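# Move cart through door into yellow bay, paper loaded

## Task

Get the utility cart through the self-closing door into the other room and park it in the yellow bay so that all four of its wheels sit inside the tape lines, none touching the tape. The case of copy paper has to finish in the cart's top tray with no part of it extending beyond the tray's edges. The door must be closed when you finish. One or both robots may be used. If any robot tips over or is left leaning, the task fails.

## Robot and tools

Robots: r1 and r2 are identical Hello Robot Stretch 4 units, about 1.6 m tall. Each has an omni-wheel base (rim no more than 0.23 m from its origin), a lift on a mast, and one arm reaching forward, ending in a wrist (yaw, pitch, roll) and a two-finger gripper. Each robot reports in its own frames, so only camera images, lidar_m and wrist_depth_mm reveal where the two stand relative to each other. Loose objects may occasionally get nudged by outside forces.

Frames: all positions are in metres. Base frame: origin on the floor below the base centre, x ahead, y to the left, z up; hand_pose (a point between open fingertips, somewhat approximate) is given here. The odometry frame is the base frame as it stood when the scene began; base_odometry counts only wheel rotation (slip looks like travel), heading in rad, left positive, -3.142 to 3.142.

move: arguments r1, r2, cameras, blocking. Always pass blocking: false; true or omitting it gets the call refused. It returns in about 0.5 s while the robots keep going. Each robot key holds that robot's part: "base", "joints" or both, with optional "speeds", "pace", "contact_limits"; or "end_of_arm": "enable_torque" by itself, which re-powers a wrist or gripper motor that shut off. A robot not named keeps whatever it was doing.
- base: a relative offset from where the base last reported itself (or from where it is now, if a move was still running). translate_m (forward +, -2 to 2), strafe_m (left +, -2 to 2), rotate_rad (counter-clockwise +, -3.2 to 3.2). Only translate_m and strafe_m may be combined, giving a straight diagonal path with no turning.
- joints: absolute targets by name. lift_m 0 to 1.2; arm_m 0 to 0.55; wrist_yaw_rad -1.134 to 4.276 (0 ahead, + left, 3.14 folded back); wrist_pitch_rad -1.117 to 4.259 (0 level, 1.57 pointing down); wrist_roll_rad -1.117 to 4.259 (+ clockwise viewed from behind); gripper_m -0.038 to 0.141, fingertip gap (error up to 0.015). Done tolerances: ±0.004 for lift, arm, gripper; ±0.02 rad for wrist joints. Joint targets past range are clipped and reported; other bad values are refused; unknown keys invalidate the call.
- pace: "slow", "default", "fast", "max". Base tops 0.1/0.3/0.4/0.6 m/s and 1/2/3/4 rad/s; lift 0.15/0.3/0.4/0.5 m/s; arm 0.1/0.4/0.6/0.7 m/s; wrist always 1.82 rad/s. A raised lift (above 0.2) caps base speed, down to 0.3 m/s and 1 rad/s at 1.2. speeds sets per-joint top speeds (not gripper_m). Each motion times out after 14 s; an action runs at most 15 s.
- contact_limits: 0 (gentlest) to 1, default 0.5, only for arm_m, lift_m, translate_m, strafe_m, rotate_rad, placed next to the matching command. A base limit persists until the next action naming base. Even at 0 the arm needs roughly 15 to 40 N to stop; for a light touch use 0 and aim 1 to 3 mm beyond contact. Lifting a load: lift_m limit at least 0.15 for 1 kg, 0.3 for 2 kg.

wait: seconds 0 to 10, plus cameras. Returns state; it ends early once any running move has settled. wait(0) shows an "earlier move" line. stop: brakes every running motion on both robots, re-holds slack wheels; check the "stop: ..." line. zoom_image: camera plus region [x0, y0, x1, y1] in pixels from top-left, at most 504 by 504, on the newest image of that camera. finished_scene: scene = the current scene number (a move with no action shows it); irreversible, and any running move is cut off.

Cameras: r1_head_camera, r1_head_left_camera, r1_head_right_camera, r1_wrist_camera, the same four for r2, or "all". Empty list means none; omitted means all only for an action-free move.

Result lines: "move: r1 done; r2 time_out" style summary; "pictures" gives image order (images may lag state slightly); "as last shown" lists robots not commanded, whose statuses say "not commanded". Statuses: done, moving, off_target (may still push), contact_stop (that motion goes slack), time_out (target dropped), limit_stop_at_own_body, limit_stop_at_tilt (lean over 6 degrees; lift, arm, wheels go slack), torque_fault. Any unrequested stop, or a refused call, cancels the rest of that reply's move/wait/finished_scene calls. on_its_own describes uncommanded behaviour (held, slack, off; "held at" is the target). lidar_m: 12 distances for 30-degree sectors, 1st ahead, counting counter-clockwise (4th left, 7th behind, 10th right); "-" is nothing seen or closer than 0.25 m; misses glass and thin legs. wrist_depth_mm: 7x7 grid of depths, 100 to 2000 mm. turned_by_wheels vs turned_by_imu differing by over about 0.1 rad per move means slip or a bump. base_tilt in degrees (forward, right), about 3 degrees bias. motor_effort in percent with peak in brackets; servo_current in mA for wrist and gripper.

Gripping: command at least 0.015 below the object's width, about 0.06 below to resist tugs; -0.02 or less to close around a bar or handle. Neither reading nor done confirms a grasp; watch servo_current. Open before twisting base or wrist when fingers clamp a fixed rim.

Avoid: bases touching each other (any further drive presses hard and can fail the task), a gripper closing on the other robot's fingers, mismatched travel while both carry one load (up to 3 cm per metre), turning or stopping abruptly with over 1 kg held and arm_m above 0.2, strong pulls with the gripper high, self-collision (gripper over base with low lift, wrist tilted up and rolled, or turned right and tilted up), hard hits on fixed or heavy objects, slams, and dropping anything. The scene keeps running while you think, so plan replies briskly.

Each tool is called after "Request:" by a JSON object that holds its "name" and its "arguments", one argument or row to a line.

## Session

Request:
{"name": "move", "arguments": {

}}

Scene clock: 0.00 s.
r1.base_odometry: x=+0.000 y=+0.000 heading=+0.000
r1.turned_by_wheels: +0.000
r1.turned_by_imu: +0.000
r1.base_tilt: forward=-1.6 right=+1.3
r1.lidar_m: 1.92 2.25 3.81 1.93 0.97 0.84 0.83 0.93 0.77 0.76 0.93 1.59
r1.base_status: not commanded
r1.joint_positions: lift_m=+0.127 arm_m=+0.000 wrist_yaw_rad=+3.089 wrist_pitch_rad=+0.002 wrist_roll_rad=+0.000 gripper_m=+0.056
r1.joint_status: not commanded
r1.measured_speeds: all 0
r1.motor_effort: lift_m=+20 arm_m=-4 wheel_0=+0 wheel_1=+1 wheel_2=+1
r1.servo_current: wrist_yaw_rad=39 wrist_pitch_rad=46 wrist_roll_rad=65 gripper_m=39
r1.hand_pose: x=-0.1125 y=+0.1024 z=+0.3046 quat_wxyz=(+0.026, -0.001, +0.000, +1.000) (m; r1's base frame)
r1.wrist_depth_mm: 137 138 - - - - - / 113 139 - - - - - / 117 140 224 - - - - / 137 161 - - - - - / - - - - - - - / - - 191 - 187 - - / 842 759 750 788 788 732 768
r2.base_odometry: x=+0.000 y=+0.000 heading=+0.000
r2.turned_by_wheels: +0.000
r2.turned_by_imu: +0.000
r2.base_tilt: forward=-0.6 right=+0.1
r2.lidar_m: 2.02 1.45 1.40 1.49 2.01 2.22 2.34 3.17 1.60 3.62 2.59 2.46
r2.base_status: not commanded
r2.joint_positions: lift_m=+0.295 arm_m=+0.000 wrist_yaw_rad=+3.133 wrist_pitch_rad=+0.002 wrist_roll_rad=+0.000 gripper_m=+0.056
r2.joint_status: not commanded
r2.measured_speeds: all 0
r2.motor_effort: lift_m=+18 arm_m=-4 wheel_0=+0 wheel_1=-1 wheel_2=+0
r2.servo_current: wrist_yaw_rad=46 wrist_pitch_rad=39 wrist_roll_rad=46 gripper_m=59
r2.hand_pose: x=-0.1167 y=+0.0898 z=+0.4727 quat_wxyz=(+0.004, -0.001, +0.000, +1.000) (m; r2's base frame)
r2.wrist_depth_mm: - 140 - - - - - / - 126 150 - - - - / - 130 185 - - - - / 144 143 272 - - - - / 229 - - - - - - / 226 1576 196 1576 190 1618 1464 / 226 1060 1138 - - 1025 1060
pictures: r1_head_camera, r1_head_left_camera, r1_head_right_camera, r1_wrist_camera, r2_head_camera, r2_head_left_camera, r2_head_right_camera, r2_wrist_camera
Images, in order (width x height): r1_head_camera 420x560, r1_head_left_camera 420x672, r1_head_right_camera 420x672, r1_wrist_camera 616x392, r2_head_camera 420x560, r2_head_left_camera 420x672, r2_head_right_camera 420x672, r2_wrist_camera 616x392.

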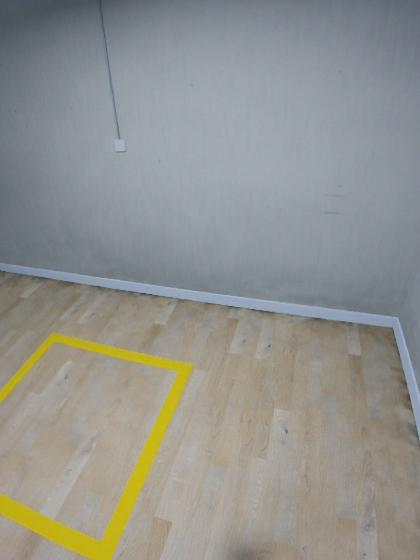

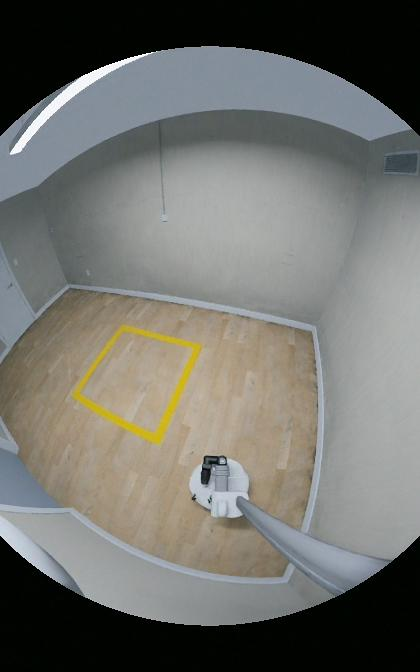

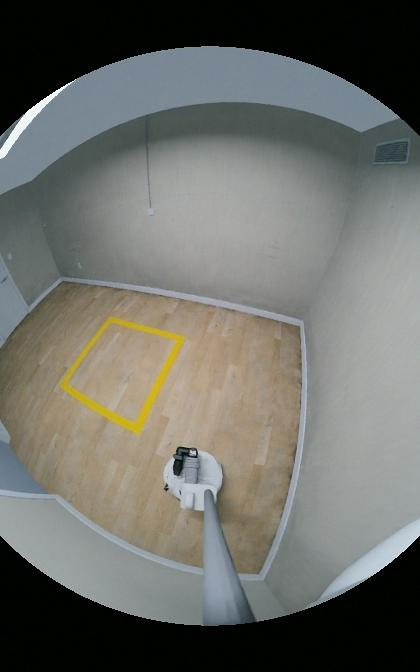

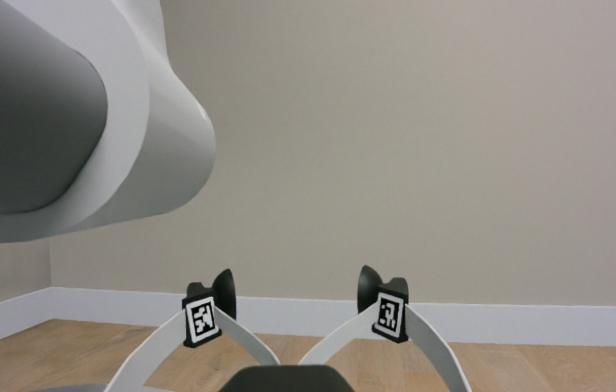

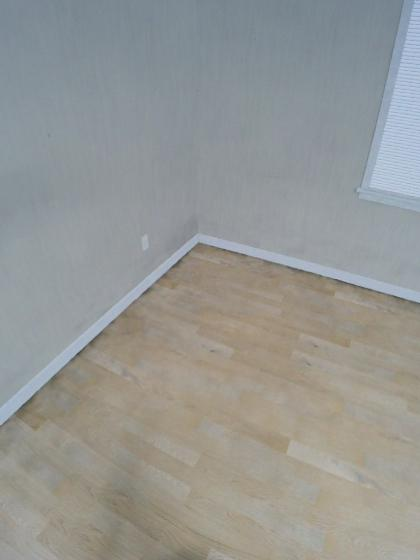

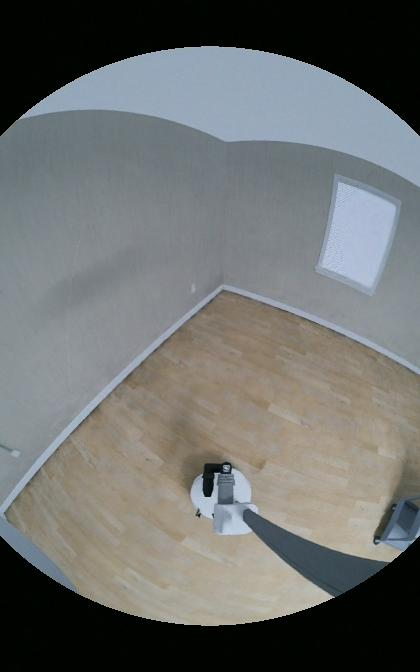

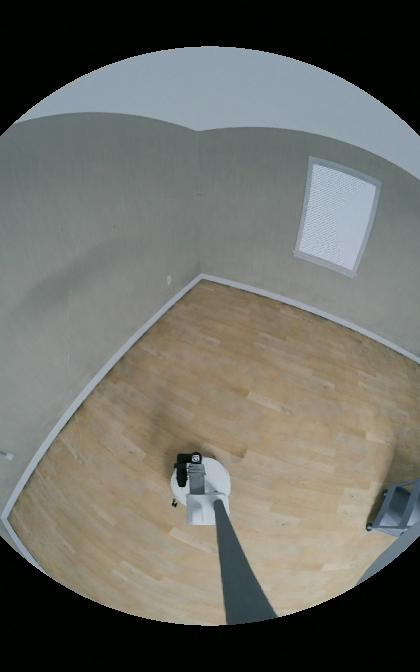

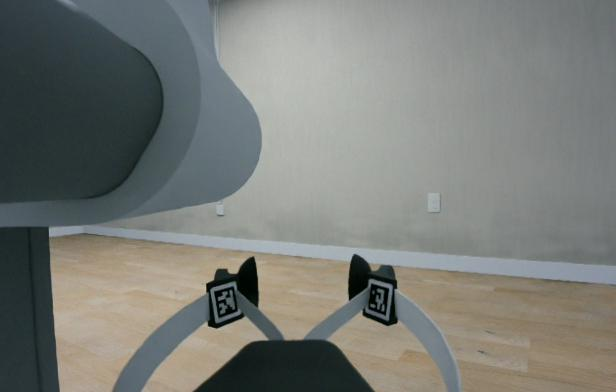

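Request:
{"name": "move", "arguments": {
  "blocking": false,
  "r1": {"base":{"rotate_rad":1.4}},
  "r2": {"base":{"rotate_rad":-1.5}}
}}

Request:
{"name": "wait", "arguments": {
  "seconds": 2
}}

Request:
{"name": "wait", "arguments": {
  "seconds": 1,
  "cameras": ["r1_head_camera","r1_head_left_camera","r2_head_camera","r2_head_left_camera","r2_head_right_camera"]
}}

Scene clock: 4.20 s.
move: r1 moving; r2 moving
r1.base_odometry: x=+0.000 y=+0.000 heading=+0.252
r1.turned_by_wheels: +0.252
r1.turned_by_imu: +0.252
r1.base_tilt: forward=-1.6 right=+1.2
r1.lidar_m: 1.98 2.71 3.66 1.25 0.89 0.80 0.87 0.80 0.77 0.82 1.11 1.92
r1.base_status: rotate_rad moving
r1.joint_positions: lift_m=+0.127 arm_m=+0.000 wrist_yaw_rad=+3.089 wrist_pitch_rad=+0.002 wrist_roll_rad=+0.000 gripper_m=+0.056
r1.joint_status: not commanded
r1.measured_speeds: translate_m=-0.001 strafe_m=-0.001 rotate_rad=+0.980 lift_m=+0.000 arm_m=+0.000 wrist_yaw_rad=+0.000 wrist_pitch_rad=+0.000 wrist_roll_rad=+0.000
r1.motor_effort: lift_m=+20(20) arm_m=-4(4) wheel_0=-8(9) wheel_1=-6(9) wheel_2=-7(7)
r1.servo_current: wrist_yaw_rad=59(59) wrist_pitch_rad=39(46) wrist_roll_rad=46(59) gripper_m=39(39)
r1.hand_pose: x=-0.1125 y=+0.1024 z=+0.3046 quat_wxyz=(+0.026, -0.001, +0.000, +1.000) (m; r1's base frame)
r1.wrist_depth_mm: 136 138 - - - - - / 113 139 - - - - - / 114 140 226 - - - - / 137 160 - - - - - / - - - - - - - / - 1060 190 - 187 - - / 778 750 750 798 750 699 732
r2.base_odometry: x=+0.000 y=+0.000 heading=-0.252
r2.turned_by_wheels: -0.252
r2.turned_by_imu: -0.244
r2.base_tilt: forward=-0.7 right=+0.1
r2.lidar_m: 2.52 1.62 1.40 1.40 1.67 2.23 2.24 2.64 1.59 1.63 2.93 2.49
r2.base_status: rotate_rad moving
r2.joint_positions: lift_m=+0.295 arm_m=+0.000 wrist_yaw_rad=+3.133 wrist_pitch_rad=+0.002 wrist_roll_rad=+0.000 gripper_m=+0.056
r2.joint_status: not commanded
r2.measured_speeds: translate_m=+0.000 strafe_m=+0.000 rotate_rad=-0.974 lift_m=+0.000 arm_m=+0.000 wrist_yaw_rad=+0.000 wrist_pitch_rad=+0.000 wrist_roll_rad=+0.000
r2.motor_effort: lift_m=+18(18) arm_m=-4(4) wheel_0=+8(9) wheel_1=+8(10) wheel_2=+9(11)
r2.servo_current: wrist_yaw_rad=33(52) wrist_pitch_rad=39(46) wrist_roll_rad=52(52) gripper_m=39(59)
r2.hand_pose: x=-0.1167 y=+0.0898 z=+0.4727 quat_wxyz=(+0.004, -0.001, +0.000, +1.000) (m; r2's base frame)
r2.wrist_depth_mm: - 141 - - - - - / - 127 150 - - - - / - 130 184 - - - - / 144 143 272 - - - - / 229 - - - - - - / 227 1576 196 1576 190 1661 1464 / 226 1060 1138 - - 1060 1060
pictures: none

Scene clock: 5.67 s.
earlier move: r1 done; r2 moving
r1.base_odometry: x=+0.000 y=+0.000 heading=+1.399
r1.turned_by_wheels: +1.148
r1.turned_by_imu: +1.154
r1.base_tilt: forward=-1.6 right=+1.3
r1.lidar_m: 2.67 1.14 0.86 0.83 0.91 0.79 0.77 0.83 1.23 1.94 2.05 2.99
r1.base_status: done
r1.joint_positions: lift_m=+0.127 arm_m=+0.000 wrist_yaw_rad=+3.089 wrist_pitch_rad=+0.002 wrist_roll_rad=+0.000 gripper_m=+0.056
r1.joint_status: not commanded
r1.measured_speeds: all 0
r1.motor_effort: lift_m=+20(20) arm_m=-4(4) wheel_0=-3(10) wheel_1=-2(9) wheel_2=-1(8)
r1.servo_current: wrist_yaw_rad=52(65) wrist_pitch_rad=39(52) wrist_roll_rad=46(65) gripper_m=39(46)
r1.hand_pose: x=-0.1125 y=+0.1024 z=+0.3046 quat_wxyz=(+0.026, -0.001, +0.000, +1.000) (m; r1's base frame)
r1.wrist_depth_mm: 136 139 - - - - - / 113 139 - - - - - / 118 140 229 - - - - / 137 162 - - - - - / - - - - - - - / - - 190 - 188 - - / 788 707 759 143 759 778 809
r2.base_odometry: x=+0.000 y=+0.000 heading=-1.499
r2.turned_by_wheels: -1.248
r2.turned_by_imu: -1.215
r2.base_tilt: forward=-0.7 right=+0.0
r2.lidar_m: 3.29 2.55 2.45 1.88 1.44 1.39 1.53 2.23 2.22 2.36 3.43 1.62
r2.base_status: rotate_rad moving
r2.joint_positions: lift_m=+0.295 arm_m=+0.000 wrist_yaw_rad=+3.133 wrist_pitch_rad=+0.002 wrist_roll_rad=+0.000 gripper_m=+0.056
r2.joint_status: not commanded
r2.measured_speeds: all 0
r2.motor_effort: lift_m=+18(18) arm_m=-4(4) wheel_0=+5(11) wheel_1=+1(11) wheel_2=+2(11)
r2.servo_current: wrist_yaw_rad=39(59) wrist_pitch_rad=39(46) wrist_roll_rad=52(52) gripper_m=46(59)
r2.hand_pose: x=-0.1167 y=+0.0898 z=+0.4727 quat_wxyz=(+0.004, -0.001, +0.000, +1.000) (m; r2's base frame)
r2.wrist_depth_mm: - 141 - - - - - / - 126 141 - - - - / - 129 185 - - - - / 144 143 263 - - - - / 230 - - - - - - / 228 1576 196 1336 190 - - / 226 1060 1138 - - 1060 1060
wait: 1.47 of 2 s (r1 has come to rest)
pictures: none

Scene clock: 5.73 s.
earlier move: r2 done
r1.base_odometry: x=+0.000 y=+0.000 heading=+1.399
r1.turned_by_wheels: +0.000
r1.turned_by_imu: +0.000
r1.base_tilt: forward=-1.6 right=+1.3
r1.lidar_m: 2.67 1.13 0.85 0.83 0.91 0.80 0.76 0.83 1.21 1.94 2.01 2.96
r1.base_status: done
r1.joint_positions: lift_m=+0.127 arm_m=+0.000 wrist_yaw_rad=+3.089 wrist_pitch_rad=+0.002 wrist_roll_rad=+0.000 gripper_m=+0.056
r1.joint_status: not commanded
r1.measured_speeds: all 0
r1.motor_effort: lift_m=+20(20) arm_m=-4(4) wheel_0=-3(10) wheel_1=-2(9) wheel_2=-2(8)
r1.servo_current: wrist_yaw_rad=33(65) wrist_pitch_rad=33(52) wrist_roll_rad=52(65) gripper_m=39(46)
r1.hand_pose: x=-0.1125 y=+0.1024 z=+0.3046 quat_wxyz=(+0.026, -0.001, +0.000, +1.000) (m; r1's base frame)
r1.wrist_depth_mm: 136 139 - - - - - / 113 139 - - - - - / 117 140 228 - - - - / 137 161 - - - - - / - - - - - - - / - - 190 - 187 - - / 788 707 759 143 741 788 820
r2.base_odometry: x=+0.000 y=+0.000 heading=-1.499
r2.turned_by_wheels: +0.000
r2.turned_by_imu: +0.000
r2.base_tilt: forward=-0.6 right=+0.1
r2.lidar_m: 3.34 2.53 2.50 1.87 1.44 1.40 1.52 2.20 2.23 2.38 3.46 1.60
r2.base_status: done
r2.joint_positions: lift_m=+0.295 arm_m=+0.000 wrist_yaw_rad=+3.133 wrist_pitch_rad=+0.002 wrist_roll_rad=+0.000 gripper_m=+0.056
r2.joint_status: not commanded
r2.measured_speeds: all 0
r2.motor_effort: lift_m=+18(18) arm_m=-4(4) wheel_0=+3(11) wheel_1=+1(11) wheel_2=+2(11)
r2.servo_current: wrist_yaw_rad=39(59) wrist_pitch_rad=39(46) wrist_roll_rad=52(52) gripper_m=39(59)
r2.hand_pose: x=-0.1167 y=+0.0898 z=+0.4727 quat_wxyz=(+0.004, -0.001, +0.000, +1.000) (m; r2's base frame)
r2.wrist_depth_mm: - 140 - - - - - / - 126 142 - - - - / - 130 185 - - - - / 144 143 265 - - - - / 229 - - - - - - / 228 1537 196 1336 190 - - / 226 1060 1138 - - 1042 1078
wait: 0.07 of 1 s (r2 has come to rest)
pictures: r1_head_camera, r1_head_left_camera, r2_head_camera, r2_head_left_camera, r2_head_right_camera
Images, in order (width x height): r1_head_camera 420x560, r1_head_left_camera 420x672, r2_head_camera 420x560, r2_head_left_camera 420x672, r2_head_right_camera 420x672.

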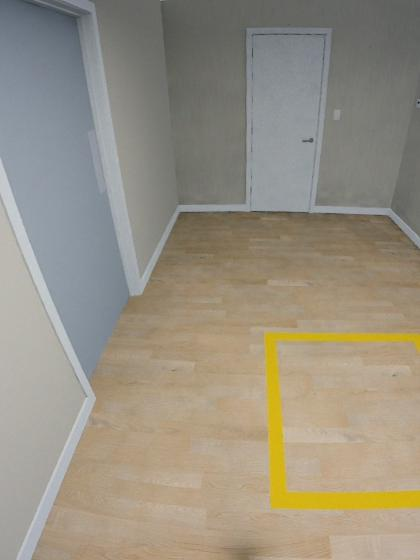

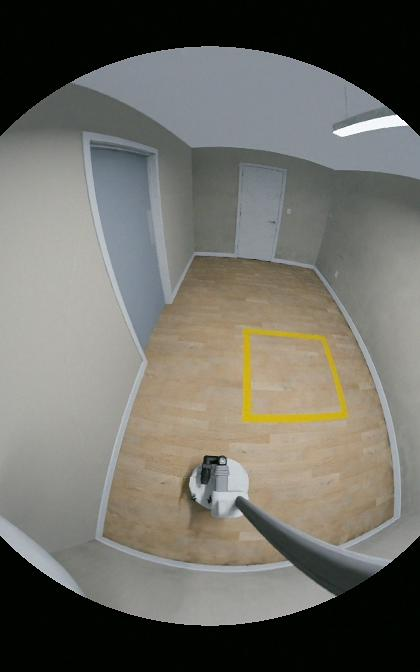

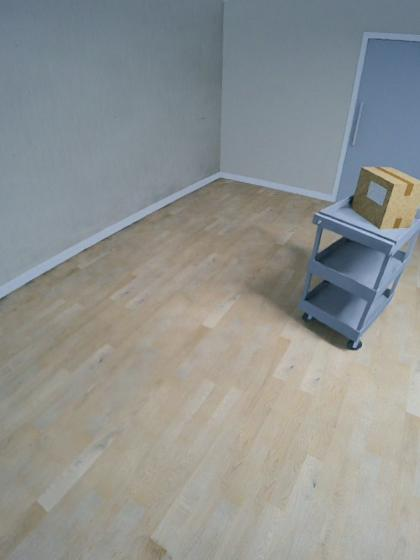

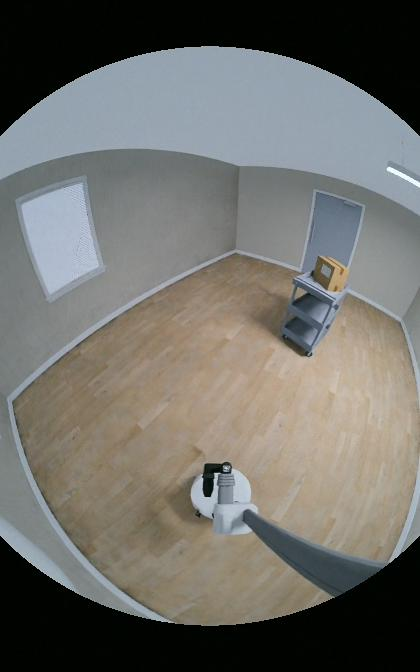

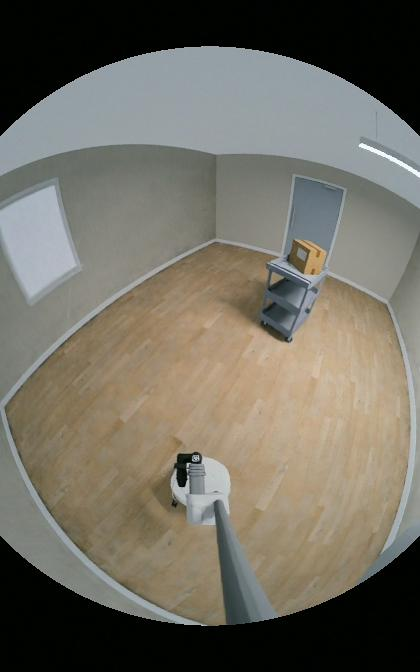

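Request:
{"name": "move", "arguments": {
  "blocking": false,
  "r1": {"base":{"translate_m":2.0,"strafe_m":-0.22},"pace":"fast"},
  "r2": {"base":{"translate_m":1.3},"joints":{"lift_m":0.9},"pace":"fast"}
}}

Request:
{"name": "wait", "arguments": {
  "seconds": 5
}}

Request:
{"name": "wait", "arguments": {
  "seconds": 4,
  "cameras": ["r1_head_camera","r1_head_left_camera","r2_head_camera","r2_head_left_camera","r2_head_right_camera"]
}}

Scene clock: 31.57 s.
move: r1 moving; r2 moving
r1.base_odometry: x=+0.014 y=+0.049 heading=+1.400
r1.turned_by_wheels: +0.000
r1.turned_by_imu: +0.000
r1.base_tilt: forward=-1.6 right=+1.3
r1.lidar_m: 2.65 1.15 0.85 0.84 0.89 0.86 0.81 0.90 1.30 1.92 2.03 2.96
r1.base_status: translate_m moving; strafe_m moving
r1.joint_positions: lift_m=+0.127 arm_m=+0.000 wrist_yaw_rad=+3.089 wrist_pitch_rad=+0.002 wrist_roll_rad=+0.000 gripper_m=+0.056
r1.joint_status: not commanded
r1.measured_speeds: translate_m=+0.195 strafe_m=-0.023 rotate_rad=+0.001 lift_m=+0.000 arm_m=+0.000 wrist_yaw_rad=+0.000 wrist_pitch_rad=+0.000 wrist_roll_rad=+0.000
r1.motor_effort: lift_m=+20(20) arm_m=-4(4) wheel_0=+10(10) wheel_1=+6(7) wheel_2=-10(12)
r1.servo_current: wrist_yaw_rad=52(52) wrist_pitch_rad=46(46) wrist_roll_rad=46(65) gripper_m=46(46)
r1.hand_pose: x=-0.1125 y=+0.1024 z=+0.3046 quat_wxyz=(+0.026, -0.001, +0.000, +1.000) (m; r1's base frame)
r1.wrist_depth_mm: - 138 - - - - - / - 138 - - - - - / 113 138 206 - - - - / 131 147 250 - - - - / - - - - - - - / - - 190 - 188 - - / 842 759 759 809 788 768 820
r2.base_odometry: x=+0.004 y=-0.050 heading=-1.499
r2.turned_by_wheels: +0.000
r2.turned_by_imu: +0.001
r2.base_tilt: forward=-0.7 right=+0.0
r2.lidar_m: 3.32 2.51 2.45 1.94 1.47 1.43 1.56 2.25 2.25 2.42 3.53 1.59
r2.base_status: translate_m moving
r2.joint_positions: lift_m=+0.358 arm_m=+0.000 wrist_yaw_rad=+3.133 wrist_pitch_rad=+0.002 wrist_roll_rad=+0.000 gripper_m=+0.056
r2.joint_status: lift_m moving
r2.measured_speeds: translate_m=+0.194 strafe_m=-0.002 rotate_rad=-0.001 lift_m=+0.243 arm_m=+0.000 wrist_yaw_rad=+0.000 wrist_pitch_rad=+0.000 wrist_roll_rad=+0.000
r2.motor_effort: lift_m=+25(25) arm_m=-4(4) wheel_0=+7(11) wheel_1=+8(9) wheel_2=-16(16)
r2.servo_current: wrist_yaw_rad=46(59) wrist_pitch_rad=46(46) wrist_roll_rad=46(59) gripper_m=52(52)
r2.hand_pose: x=-0.1167 y=+0.0898 z=+0.5357 quat_wxyz=(+0.004, -0.001, +0.000, +1.000) (m; r2's base frame)
r2.wrist_depth_mm: - 140 - - - - - / - 123 145 - - - - / - 128 187 - - - - / 144 143 293 - - - - / 227 - - - - - - / 224 1756 196 1430 191 - - / 223 1182 1229 - - 1138 1098
pictures: none

Scene clock: 35.60 s.
earlier move: r1 moving; r2 done
r1.base_odometry: x=+0.447 y=+1.552 heading=+1.400
r1.turned_by_wheels: +0.000
r1.turned_by_imu: -0.001
r1.base_tilt: forward=-1.6 right=+1.3
r1.lidar_m: 2.31 1.22 1.01 0.97 1.03 1.41 2.36 2.49 1.92 1.86 2.00 2.37
r1.base_status: translate_m moving; strafe_m moving
r1.joint_positions: lift_m=+0.127 arm_m=+0.000 wrist_yaw_rad=+3.089 wrist_pitch_rad=+0.002 wrist_roll_rad=+0.000 gripper_m=+0.056
r1.joint_status: not commanded
r1.measured_speeds: translate_m=+0.397 strafe_m=-0.044 rotate_rad=+0.003 lift_m=+0.000 arm_m=+0.000 wrist_yaw_rad=+0.000 wrist_pitch_rad=+0.000 wrist_roll_rad=+0.000
r1.motor_effort: lift_m=+20(20) arm_m=-4(4) wheel_0=+7(10) wheel_1=+4(8) wheel_2=-7(13)
r1.servo_current: wrist_yaw_rad=33(72) wrist_pitch_rad=46(52) wrist_roll_rad=59(65) gripper_m=33(52)
r1.hand_pose: x=-0.1125 y=+0.1024 z=+0.3046 quat_wxyz=(+0.026, -0.001, +0.000, +1.000) (m; r1's base frame)
r1.wrist_depth_mm: - 137 - - - - - / - 137 - - - - - / 111 137 214 - - - - / 128 140 - - - - - / 1661 - - - - 1808 - / 1229 1336 194 1182 187 1182 1025 / 842 750 707 798 788 788 809
r2.base_odometry: x=+0.093 y=-1.297 heading=-1.499
r2.turned_by_wheels: +0.000
r2.turned_by_imu: +0.002
r2.base_tilt: forward=-0.6 right=+0.1
r2.lidar_m: 2.37 1.83 1.76 1.87 2.54 2.47 2.64 3.01 2.96 0.79 0.72 3.26
r2.base_status: done
r2.joint_positions: lift_m=+0.900 arm_m=+0.000 wrist_yaw_rad=+3.133 wrist_pitch_rad=+0.002 wrist_roll_rad=+0.000 gripper_m=+0.056
r2.joint_status: all done
r2.measured_speeds: all 0
r2.motor_effort: lift_m=+21(27) arm_m=-4(4) wheel_0=+1(11) wheel_1=+4(10) wheel_2=-2(17)
r2.servo_current: wrist_yaw_rad=39(65) wrist_pitch_rad=39(46) wrist_roll_rad=46(59) gripper_m=46(52)
r2.hand_pose: x=-0.1167 y=+0.0898 z=+1.0775 quat_wxyz=(+0.004, -0.001, +0.000, +1.000) (m; r2's base frame)
r2.wrist_depth_mm: - 140 - - - - - / - 126 151 - - - - / - 129 185 - - - - / 144 143 264 - - - - / 230 - - - - - - / 228 - 196 - 192 - - / 226 - - - - - -
wait: 4.03 of 5 s (r2 has come to rest)
pictures: none

Scene clock: 37.40 s.
earlier move: r1 done
r1.base_odometry: x=+0.557 y=+1.933 heading=+1.400
r1.turned_by_wheels: +0.000
r1.turned_by_imu: +0.000
r1.base_tilt: forward=-1.6 right=+1.3
r1.lidar_m: 1.89 1.24 0.93 0.90 1.05 1.44 2.78 2.51 1.92 1.83 1.96 1.95
r1.base_status: done
r1.joint_positions: lift_m=+0.127 arm_m=+0.000 wrist_yaw_rad=+3.089 wrist_pitch_rad=+0.002 wrist_roll_rad=+0.000 gripper_m=+0.056
r1.joint_status: not commanded
r1.measured_speeds: all 0
r1.motor_effort: lift_m=+20(20) arm_m=-4(4) wheel_0=+1(10) wheel_1=+0(8) wheel_2=+1(13)
r1.servo_current: wrist_yaw_rad=52(72) wrist_pitch_rad=46(52) wrist_roll_rad=33(65) gripper_m=46(52)
r1.hand_pose: x=-0.1125 y=+0.1024 z=+0.3046 quat_wxyz=(+0.026, -0.001, +0.000, +1.000) (m; r1's base frame)
r1.wrist_depth_mm: 136 139 - - - - - / 113 139 - - - - - / 118 139 272 - - - - / 137 162 - - - - - / 1983 - - - - 1921 - / 1182 1182 192 1205 187 1160 1042 / 854 759 707 798 798 778 820
r2.base_odometry: x=+0.093 y=-1.297 heading=-1.499
r2.turned_by_wheels: +0.000
r2.turned_by_imu: +0.000
r2.base_tilt: forward=-0.7 right=+0.1
r2.lidar_m: 2.35 1.82 1.77 1.90 2.52 2.47 2.67 3.06 2.94 0.81 0.75 3.27
r2.base_status: done
r2.joint_positions: lift_m=+0.900 arm_m=+0.000 wrist_yaw_rad=+3.133 wrist_pitch_rad=+0.002 wrist_roll_rad=+0.000 gripper_m=+0.056
r2.joint_status: all done
r2.measured_speeds: all 0
r2.motor_effort: lift_m=+21(27) arm_m=-4(4) wheel_0=+1(11) wheel_1=+4(10) wheel_2=-2(17)
r2.servo_current: wrist_yaw_rad=46(65) wrist_pitch_rad=39(46) wrist_roll_rad=52(65) gripper_m=52(52)
r2.hand_pose: x=-0.1167 y=+0.0898 z=+1.0775 quat_wxyz=(+0.004, -0.001, +0.000, +1.000) (m; r2's base frame)
r2.wrist_depth_mm: - 140 - - - - - / - 126 151 - - - - / - 130 184 - - - - / 144 143 264 - - - - / 230 - - - - - - / 227 - 196 - 192 - - / 225 - - - - - -
wait: 1.80 of 4 s (r1 has come to rest)
pictures: r1_head_camera, r1_head_left_camera, r2_head_camera, r2_head_left_camera, r2_head_right_camera
Images, in order (width x height): r1_head_camera 420x560, r1_head_left_camera 420x672, r2_head_camera 420x560, r2_head_left_camera 420x672, r2_head_right_camera 420x672.

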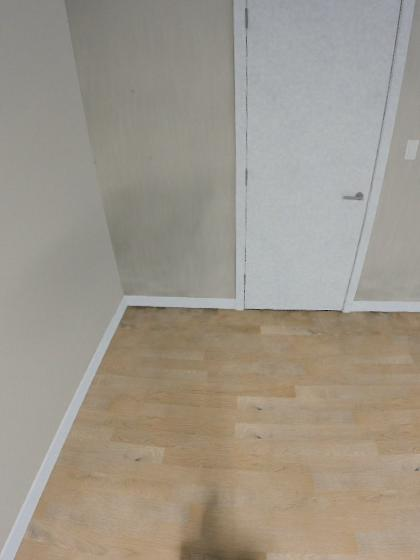

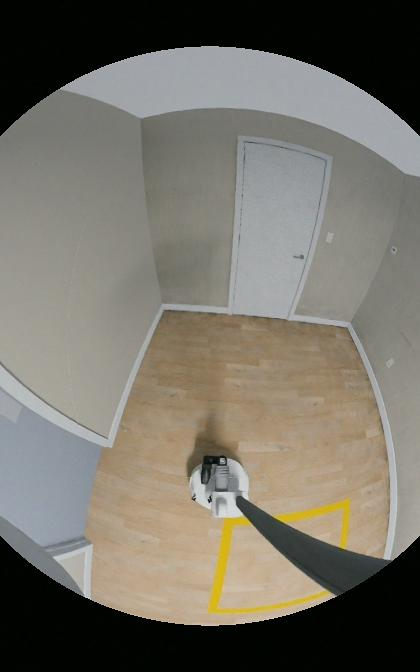

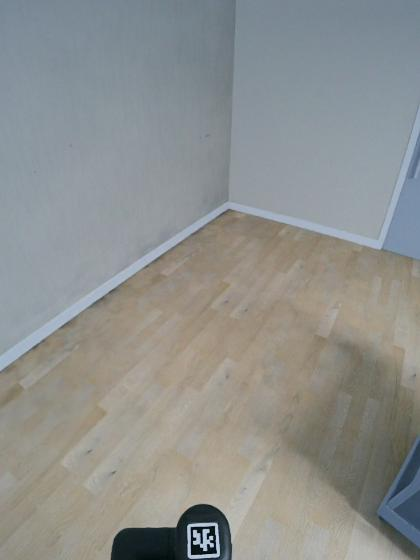

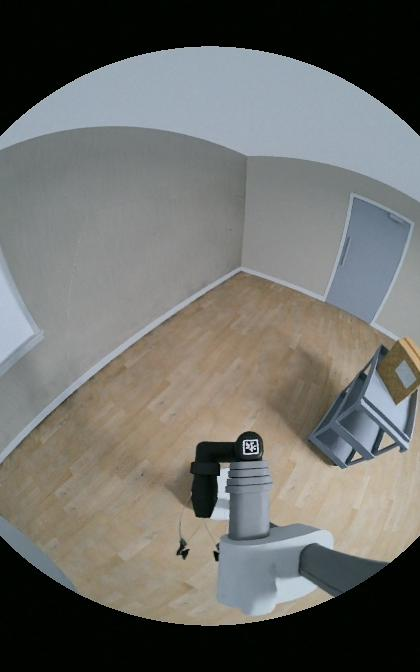

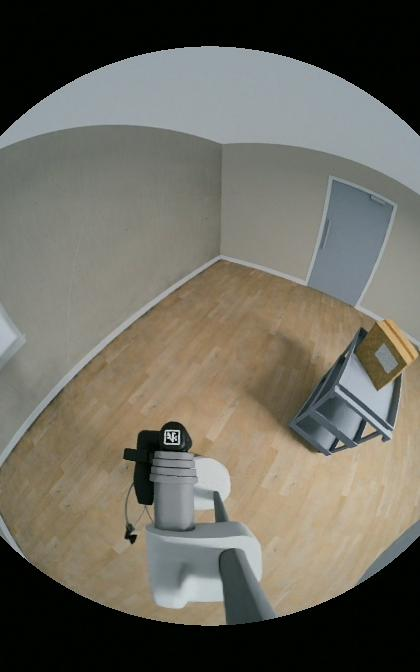

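Request:
{"name": "move", "arguments": {
  "blocking": false,
  "r1": {"base":{"rotate_rad":1.46},"joints":{"lift_m":0.7}},
  "r2": {"base":{"rotate_rad":-0.85}}
}}

Request:
{"name": "wait", "arguments": {
  "seconds": 2
}}

Request:
{"name": "wait", "arguments": {
  "seconds": 2,
  "cameras": ["r1_head_camera","r1_head_left_camera","r2_head_camera","r2_head_left_camera","r2_head_right_camera"]
}}

Scene clock: 45.37 s.
move: r1 moving; r2 moving
r1.base_odometry: x=+0.557 y=+1.933 heading=+1.651
r1.turned_by_wheels: +0.252
r1.turned_by_imu: +0.252
r1.base_tilt: forward=-1.6 right=+1.3
r1.lidar_m: 1.73 1.05 0.90 1.00 1.22 2.12 2.81 2.14 1.86 1.88 2.20 1.90
r1.base_status: rotate_rad moving
r1.joint_positions: lift_m=+0.164 arm_m=+0.000 wrist_yaw_rad=+3.089 wrist_pitch_rad=+0.002 wrist_roll_rad=+0.000 gripper_m=+0.056
r1.joint_status: lift_m moving
r1.measured_speeds: translate_m=+0.000 strafe_m=+0.000 rotate_rad=+0.971 lift_m=+0.146 arm_m=+0.000 wrist_yaw_rad=+0.000 wrist_pitch_rad=+0.000 wrist_roll_rad=+0.000
r1.motor_effort: lift_m=+27(28) arm_m=-4(4) wheel_0=-6(9) wheel_1=-8(8) wheel_2=-7(7)
r1.servo_current: wrist_yaw_rad=39(59) wrist_pitch_rad=39(46) wrist_roll_rad=52(59) gripper_m=33(52)
r1.hand_pose: x=-0.1125 y=+0.1024 z=+0.3421 quat_wxyz=(+0.026, -0.001, +0.000, +1.000) (m; r1's base frame)
r1.wrist_depth_mm: 136 138 - - - - - / 113 139 - - - - - / 117 140 272 - - - - / 137 162 - - - - - / - - - - - - - / 1308 1308 191 1281 188 1281 1229 / 904 820 831 143 866 854 891
r2.base_odometry: x=+0.093 y=-1.297 heading=-1.738
r2.turned_by_wheels: -0.239
r2.turned_by_imu: -0.232
r2.base_tilt: forward=-0.7 right=+0.0
r2.lidar_m: 3.06 1.97 1.78 1.77 2.22 2.47 2.50 3.11 2.97 0.93 0.75 1.11
r2.base_status: rotate_rad moving
r2.joint_positions: lift_m=+0.900 arm_m=+0.000 wrist_yaw_rad=+3.133 wrist_pitch_rad=+0.002 wrist_roll_rad=+0.000 gripper_m=+0.056
r2.joint_status: not commanded
r2.measured_speeds: translate_m=+0.001 strafe_m=+0.000 rotate_rad=-0.923 lift_m=+0.000 arm_m=+0.000 wrist_yaw_rad=+0.000 wrist_pitch_rad=+0.000 wrist_roll_rad=+0.000
r2.motor_effort: lift_m=+21(21) arm_m=-4(4) wheel_0=+9(9) wheel_1=+9(10) wheel_2=+9(11)
r2.servo_current: wrist_yaw_rad=46(52) wrist_pitch_rad=33(39) wrist_roll_rad=39(52) gripper_m=46(52)
r2.hand_pose: x=-0.1167 y=+0.0898 z=+1.0775 quat_wxyz=(+0.004, -0.001, +0.000, +1.000) (m; r2's base frame)
r2.wrist_depth_mm: - 141 - - - - - / - 126 151 - - - - / - 129 185 - - - - / 144 143 264 - - - - / 229 - - - - - - / 228 - 196 - 191 - - / 226 - - - - - -
pictures: none

Scene clock: 46.50 s.
earlier move: r1 moving; r2 done
r1.base_odometry: x=+0.557 y=+1.933 heading=+2.854
r1.turned_by_wheels: +1.203
r1.turned_by_imu: +1.210
r1.base_tilt: forward=-1.6 right=+1.3
r1.lidar_m: 0.91 1.02 1.31 2.78 2.83 1.96 1.85 1.90 2.07 1.89 1.43 0.97
r1.base_status: rotate_rad moving
r1.joint_positions: lift_m=+0.468 arm_m=+0.000 wrist_yaw_rad=+3.089 wrist_pitch_rad=+0.002 wrist_roll_rad=+0.000 gripper_m=+0.056
r1.joint_status: lift_m moving
r1.measured_speeds: translate_m=+0.000 strafe_m=+0.000 rotate_rad=+0.180 lift_m=+0.300 arm_m=+0.000 wrist_yaw_rad=+0.000 wrist_pitch_rad=+0.000 wrist_roll_rad=+0.000
r1.motor_effort: lift_m=+27(28) arm_m=-4(4) wheel_0=-2(10) wheel_1=-2(8) wheel_2=-2(8)
r1.servo_current: wrist_yaw_rad=52(65) wrist_pitch_rad=39(52) wrist_roll_rad=59(65) gripper_m=39(52)
r1.hand_pose: x=-0.1125 y=+0.1024 z=+0.6451 quat_wxyz=(+0.026, -0.001, +0.000, +1.000) (m; r1's base frame)
r1.wrist_depth_mm: 137 138 - - - - - / 113 139 - - - - - / 118 139 229 - - - - / 137 161 - - - - - / - - - - - - - / - - 191 - 187 - - / 1618 1366 1464 154 1499 1464 1576
r2.base_odometry: x=+0.093 y=-1.297 heading=-2.349
r2.turned_by_wheels: -0.610
r2.turned_by_imu: -0.594
r2.base_tilt: forward=-0.6 right=+0.1
r2.lidar_m: 0.75 3.31 2.05 1.78 1.77 2.05 2.48 2.49 2.93 2.95 2.99 0.74
r2.base_status: done
r2.joint_positions: lift_m=+0.900 arm_m=+0.000 wrist_yaw_rad=+3.133 wrist_pitch_rad=+0.002 wrist_roll_rad=+0.000 gripper_m=+0.056
r2.joint_status: not commanded
r2.measured_speeds: all 0
r2.motor_effort: lift_m=+21(21) arm_m=-4(4) wheel_0=+3(9) wheel_1=+2(11) wheel_2=+4(11)
r2.servo_current: wrist_yaw_rad=20(59) wrist_pitch_rad=39(46) wrist_roll_rad=46(59) gripper_m=52(59)
r2.hand_pose: x=-0.1167 y=+0.0898 z=+1.0775 quat_wxyz=(+0.004, -0.001, +0.000, +1.000) (m; r2's base frame)
r2.wrist_depth_mm: - 141 - - - - - / - 126 151 - - - - / - 129 185 - - - - / 144 143 263 - - - - / 229 - - - - - - / 226 - 196 - 190 - - / 227 - - - - - -
wait: 1.13 of 2 s (r2 has come to rest)
pictures: none

Scene clock: 48.07 s.
earlier move: r1 done
r1.base_odometry: x=+0.557 y=+1.933 heading=+2.859
r1.turned_by_wheels: +0.005
r1.turned_by_imu: +0.005
r1.base_tilt: forward=-1.6 right=+1.3
r1.lidar_m: 0.92 1.01 1.30 2.77 2.80 1.96 1.84 1.91 2.04 1.89 1.39 0.99
r1.base_status: done
r1.joint_positions: lift_m=+0.699 arm_m=+0.000 wrist_yaw_rad=+3.089 wrist_pitch_rad=+0.002 wrist_roll_rad=+0.000 gripper_m=+0.056
r1.joint_status: all done
r1.measured_speeds: all 0
r1.motor_effort: lift_m=+25(28) arm_m=-4(4) wheel_0=-2(10) wheel_1=+0(8) wheel_2=-1(8)
r1.servo_current: wrist_yaw_rad=26(72) wrist_pitch_rad=46(52) wrist_roll_rad=52(65) gripper_m=39(52)
r1.hand_pose: x=-0.1125 y=+0.1024 z=+0.8771 quat_wxyz=(+0.026, -0.001, +0.000, +1.000) (m; r1's base frame)
r1.wrist_depth_mm: 136 138 - - - - - / 113 139 - - - - - / 117 140 228 - - - - / 137 161 - - - - - / - - - - - - - / - - 190 - 187 - - / - 151 189 143 - 1863 -
r2.base_odometry: x=+0.093 y=-1.297 heading=-2.349
r2.turned_by_wheels: +0.000
r2.turned_by_imu: +0.000
r2.base_tilt: forward=-0.7 right=+0.1
r2.lidar_m: 0.77 3.33 2.06 1.78 1.77 2.07 2.47 2.47 2.91 2.96 2.97 0.76
r2.base_status: done
r2.joint_positions: lift_m=+0.900 arm_m=+0.000 wrist_yaw_rad=+3.133 wrist_pitch_rad=+0.002 wrist_roll_rad=+0.000 gripper_m=+0.056
r2.joint_status: not commanded
r2.measured_speeds: all 0
r2.motor_effort: lift_m=+21(21) arm_m=-4(4) wheel_0=+3(9) wheel_1=+2(11) wheel_2=+3(11)
r2.servo_current: wrist_yaw_rad=39(59) wrist_pitch_rad=39(46) wrist_roll_rad=39(65) gripper_m=52(59)
r2.hand_pose: x=-0.1167 y=+0.0898 z=+1.0775 quat_wxyz=(+0.004, -0.001, +0.000, +1.000) (m; r2's base frame)
r2.wrist_depth_mm: - 141 - - - - - / - 126 151 - - - - / - 130 185 - - - - / 144 144 264 - - - - / 230 - - - - - - / 228 - 196 - 190 - - / 226 - - - - - -
wait: 1.57 of 2 s (r1 has come to rest)
pictures: r1_head_camera, r1_head_left_camera, r2_head_camera, r2_head_left_camera, r2_head_right_camera
Images, in order (width x height): r1_head_camera 420x560, r1_head_left_camera 420x672, r2_head_camera 420x560, r2_head_left_camera 420x672, r2_head_right_camera 420x672.

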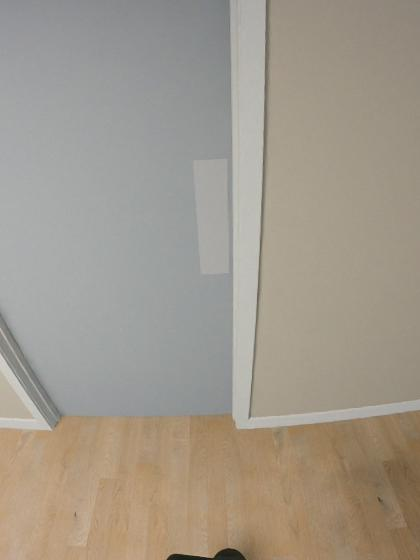

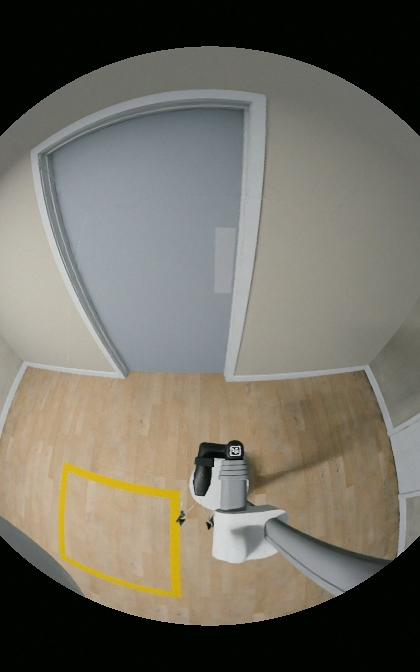

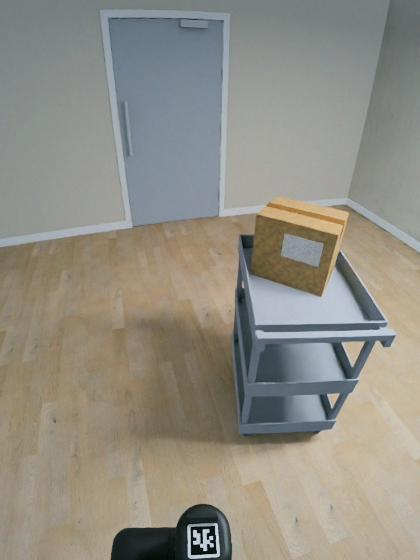

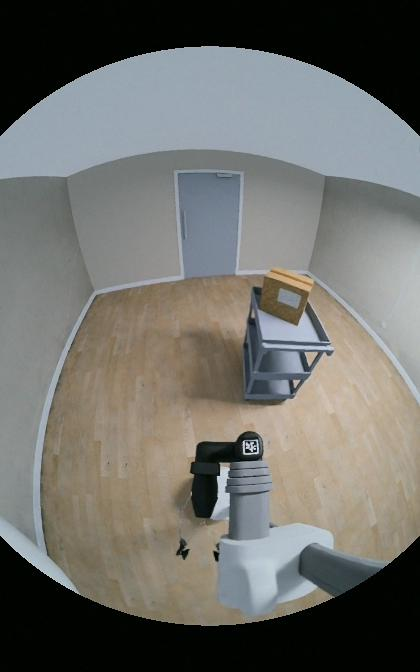

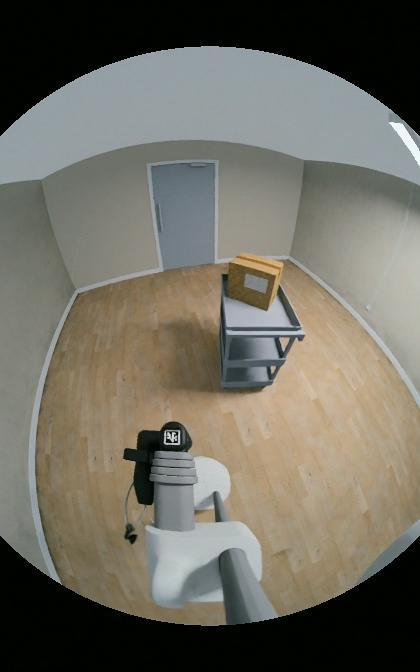

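Request:
{"name": "zoom_image", "arguments": {
  "camera": "r2_head_camera",
  "region": [210, 180, 410, 450]
}}

Scaled by 1.867 from the camera's 420x560 image, which has a finer 1200x1600 frame.

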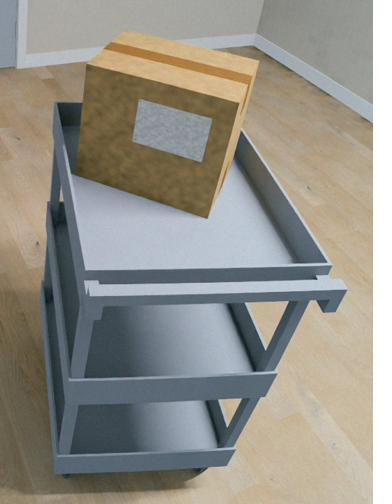

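Request:
{"name": "move", "arguments": {
  "blocking": false,
  "cameras": [],
  "r1": {"base":{"translate_m":0.6,"strafe_m":0.1}},
  "r2": {"base":{"strafe_m":-0.25},"joints":{"wrist_yaw_rad":0,"wrist_pitch_rad":0,"wrist_roll_rad":0}}
}}

Request:
{"name": "wait", "arguments": {
  "seconds": 3
}}

Request:
{"name": "wait", "arguments": {
  "seconds": 1.5,
  "cameras": ["r1_head_left_camera","r1_head_camera","r2_head_camera","r2_head_left_camera","r2_wrist_camera"]
}}

Scene clock: 102.73 s.
move: r1 moving; r2 moving
r1.base_odometry: x=+0.526 y=+1.937 heading=+2.860
r1.turned_by_wheels: +0.000
r1.turned_by_imu: +0.000
r1.base_tilt: forward=-1.6 right=+1.3
r1.lidar_m: 0.88 1.01 1.29 2.76 2.84 1.99 1.88 1.95 2.05 1.93 1.33 0.92
r1.base_status: translate_m moving; strafe_m moving
r1.joint_positions: lift_m=+0.699 arm_m=+0.000 wrist_yaw_rad=+3.089 wrist_pitch_rad=+0.002 wrist_roll_rad=+0.000 gripper_m=+0.056
r1.joint_status: not commanded
r1.measured_speeds: translate_m=+0.122 strafe_m=+0.021 rotate_rad=+0.001 lift_m=+0.000 arm_m=+0.000 wrist_yaw_rad=+0.000 wrist_pitch_rad=+0.000 wrist_roll_rad=+0.000
r1.motor_effort: lift_m=+25(25) arm_m=-4(4) wheel_0=+3(8) wheel_1=+7(8) wheel_2=-8(9)
r1.servo_current: wrist_yaw_rad=46(72) wrist_pitch_rad=46(46) wrist_roll_rad=52(52) gripper_m=39(46)
r1.hand_pose: x=-0.1125 y=+0.1024 z=+0.8771 quat_wxyz=(+0.026, -0.001, +0.000, +1.000) (m; r1's base frame)
r1.wrist_depth_mm: 136 138 - - - - - / 111 139 - - - - - / 115 139 251 - - - - / 137 152 291 - - - - / - - - - - - - / - - 191 - 187 - - / - 151 1808 154 - 1863 -
r2.base_odometry: x=+0.067 y=-1.271 heading=-2.349
r2.turned_by_wheels: +0.000
r2.turned_by_imu: +0.000
r2.base_tilt: forward=-0.7 right=+0.1
r2.lidar_m: 0.76 3.33 2.12 1.80 1.80 2.15 2.45 2.46 2.91 2.94 2.94 0.73
r2.base_status: strafe_m moving
r2.joint_positions: lift_m=+0.900 arm_m=+0.000 wrist_yaw_rad=+2.569 wrist_pitch_rad=+0.002 wrist_roll_rad=+0.000 gripper_m=+0.056
r2.joint_status: wrist_yaw_rad moving; wrist_pitch_rad moving; wrist_roll_rad moving
r2.measured_speeds: translate_m=+0.000 strafe_m=-0.140 rotate_rad=-0.001 lift_m=+0.000 arm_m=+0.000 wrist_yaw_rad=-1.743 wrist_pitch_rad=+0.000 wrist_roll_rad=+0.000
r2.motor_effort: lift_m=+21(21) arm_m=-4(4) wheel_0=+6(14) wheel_1=-11(11) wheel_2=+0(3)
r2.servo_current: wrist_yaw_rad=104(137) wrist_pitch_rad=98(98) wrist_roll_rad=33(72) gripper_m=46(52)
r2.hand_pose: x=-0.0241 y=+0.2297 z=+1.0775 quat_wxyz=(+0.282, -0.001, +0.000, +0.959) (m; r2's base frame)
r2.wrist_depth_mm: - - - - - 1708 1499 / - - - - - 1708 1537 / - - - - - 1708 1464 / - - - - - 1708 1499 / - - - - - 1661 - / - - 196 - 190 - - / - - - - - - -
pictures: none
No camera images: "cameras" was empty.

Scene clock: 104.63 s.
earlier move: r1 moving; r2 done
r1.base_odometry: x=+0.035 y=+1.995 heading=+2.860
r1.turned_by_wheels: +0.000
r1.turned_by_imu: +0.001
r1.base_tilt: forward=-1.6 right=+1.3
r1.lidar_m: 0.46 0.50 0.67 1.39 2.79 2.50 2.36 2.46 2.13 2.00 0.64 0.40
r1.base_status: translate_m moving; strafe_m moving
r1.joint_positions: lift_m=+0.699 arm_m=+0.000 wrist_yaw_rad=+3.089 wrist_pitch_rad=+0.002 wrist_roll_rad=+0.000 gripper_m=+0.056
r1.joint_status: not commanded
r1.measured_speeds: translate_m=+0.206 strafe_m=+0.034 rotate_rad=+0.006 lift_m=+0.000 arm_m=+0.000 wrist_yaw_rad=+0.000 wrist_pitch_rad=+0.000 wrist_roll_rad=+0.000
r1.motor_effort: lift_m=+25(25) arm_m=-4(4) wheel_0=+1(8) wheel_1=+1(11) wheel_2=+0(10)
r1.servo_current: wrist_yaw_rad=46(72) wrist_pitch_rad=39(52) wrist_roll_rad=33(59) gripper_m=39(46)
r1.hand_pose: x=-0.1125 y=+0.1024 z=+0.8771 quat_wxyz=(+0.026, -0.001, +0.000, +1.000) (m; r1's base frame)
r1.wrist_depth_mm: 136 138 - - - - - / 111 138 - - - - - / 115 139 262 - - - - / 137 153 - - - - - / - - - - - - - / - - 193 - 187 - - / - 1863 1921 154 - - -
r2.base_odometry: x=-0.085 y=-1.121 heading=-2.349
r2.turned_by_wheels: +0.000
r2.turned_by_imu: +0.001
r2.base_tilt: forward=-0.6 right=+0.0
r2.lidar_m: 0.71 3.31 2.30 2.03 2.02 2.39 2.42 2.42 2.87 2.70 2.72 0.74
r2.base_status: done
r2.joint_positions: lift_m=+0.900 arm_m=+0.000 wrist_yaw_rad=+0.003 wrist_pitch_rad=+0.002 wrist_roll_rad=+0.000 gripper_m=+0.056
r2.joint_status: all done
r2.measured_speeds: all 0
r2.motor_effort: lift_m=+20(21) arm_m=-4(4) wheel_0=+2(14) wheel_1=-1(11) wheel_2=+0(3)
r2.servo_current: wrist_yaw_rad=46(137) wrist_pitch_rad=46(98) wrist_roll_rad=52(91) gripper_m=52(52)
r2.hand_pose: x=+0.4596 y=-0.0866 z=+1.0775 quat_wxyz=(+1.000, +0.000, +0.001, +0.001) (m; r2's base frame)
r2.wrist_depth_mm: - - - - - - - / - - - - - - - / - - - - - - - / - - - - - - - / - - - 866 788 - - / - - 195 854 190 - - / - - - - - 544 -
wait: 1.90 of 3 s (r2 has come to rest)
pictures: none

Scene clock: 105.73 s.
earlier move: r1 done
r1.base_odometry: x=-0.047 y=+2.004 heading=+2.860
r1.turned_by_wheels: +0.000
r1.turned_by_imu: +0.000
r1.base_tilt: forward=-1.6 right=+1.3
r1.lidar_m: 0.37 0.42 0.56 1.12 2.77 2.59 2.45 2.53 2.13 1.67 0.50 0.36
r1.base_status: done
r1.joint_positions: lift_m=+0.699 arm_m=+0.000 wrist_yaw_rad=+3.089 wrist_pitch_rad=+0.002 wrist_roll_rad=+0.000 gripper_m=+0.056
r1.joint_status: not commanded
r1.measured_speeds: all 0
r1.motor_effort: lift_m=+25(25) arm_m=-4(4) wheel_0=+3(8) wheel_1=+1(11) wheel_2=-1(10)
r1.servo_current: wrist_yaw_rad=46(72) wrist_pitch_rad=39(52) wrist_roll_rad=46(65) gripper_m=46(46)
r1.hand_pose: x=-0.1125 y=+0.1024 z=+0.8771 quat_wxyz=(+0.026, -0.001, +0.000, +1.000) (m; r1's base frame)
r1.wrist_depth_mm: 136 138 - - - - - / 114 139 - - - - - / 118 140 273 - - - - / 137 162 - - - - - / - - - - - - - / - - 194 - 187 - - / - 1983 1983 153 - 1921 -
r2.base_odometry: x=-0.085 y=-1.121 heading=-2.349
r2.turned_by_wheels: +0.000
r2.turned_by_imu: +0.000
r2.base_tilt: forward=-0.7 right=+0.1
r2.lidar_m: 0.70 3.34 2.33 2.02 2.00 2.41 2.42 2.41 2.82 2.71 2.71 0.74
r2.base_status: done
r2.joint_positions: lift_m=+0.900 arm_m=+0.000 wrist_yaw_rad=+0.003 wrist_pitch_rad=+0.002 wrist_roll_rad=+0.000 gripper_m=+0.056
r2.joint_status: all done
r2.measured_speeds: all 0
r2.motor_effort: lift_m=+21(21) arm_m=-4(4) wheel_0=+2(14) wheel_1=-1(11) wheel_2=+0(3)
r2.servo_current: wrist_yaw_rad=33(137) wrist_pitch_rad=46(98) wrist_roll_rad=46(91) gripper_m=39(59)
r2.hand_pose: x=+0.4596 y=-0.0866 z=+1.0775 quat_wxyz=(+1.000, +0.000, +0.001, +0.001) (m; r2's base frame)
r2.wrist_depth_mm: - - - - - - - / - - - - - - - / - - - - - - - / - - - - - - - / - - - 891 788 - - / - - 195 854 189 - - / - - - - - 535 -
wait: 1.10 of 1.5 s (r1 has come to rest)
pictures: r1_head_camera, r1_head_left_camera, r2_head_camera, r2_head_left_camera, r2_wrist_camera
Images, in order (width x height): r1_head_camera 420x560, r1_head_left_camera 420x672, r2_head_camera 420x560, r2_head_left_camera 420x672, r2_wrist_camera 616x392.

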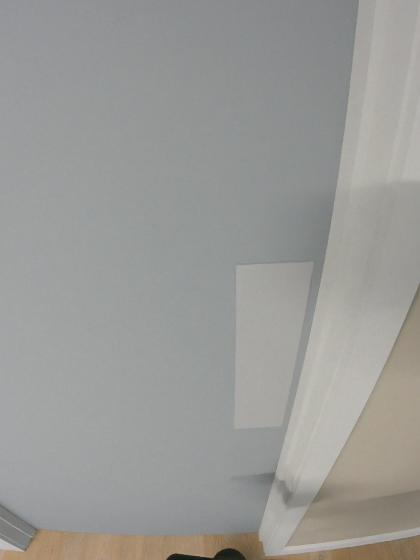

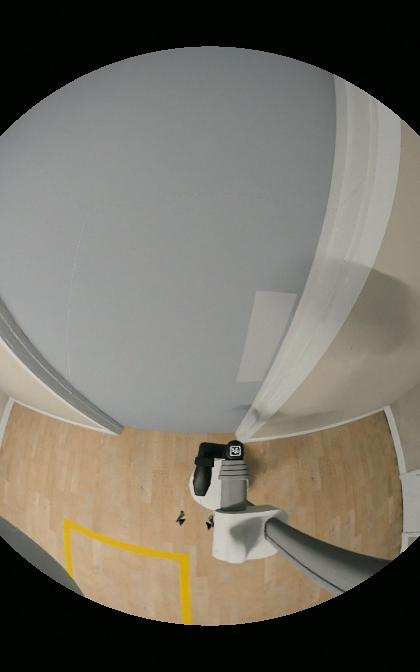

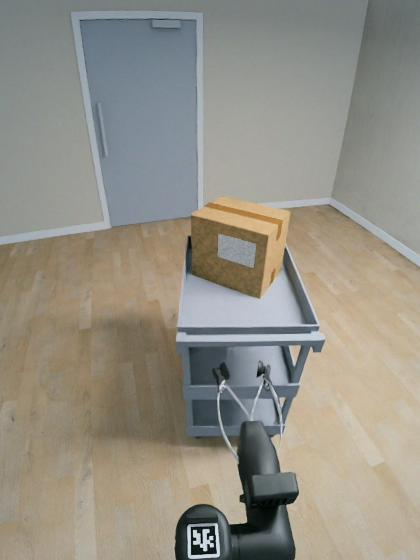

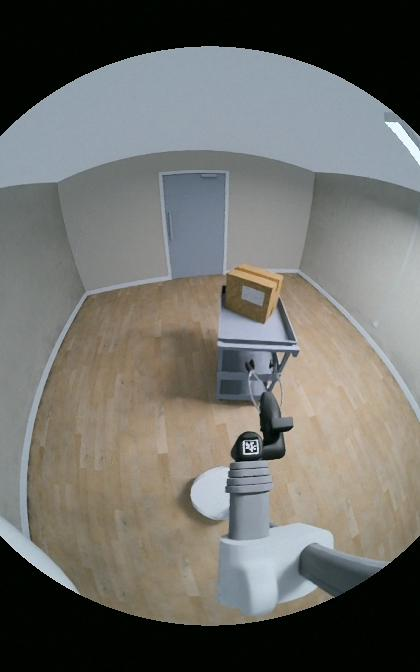

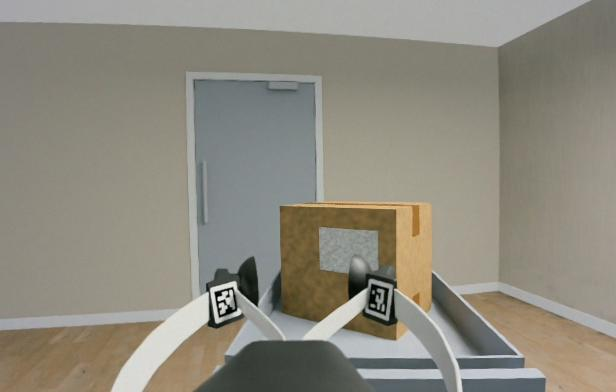

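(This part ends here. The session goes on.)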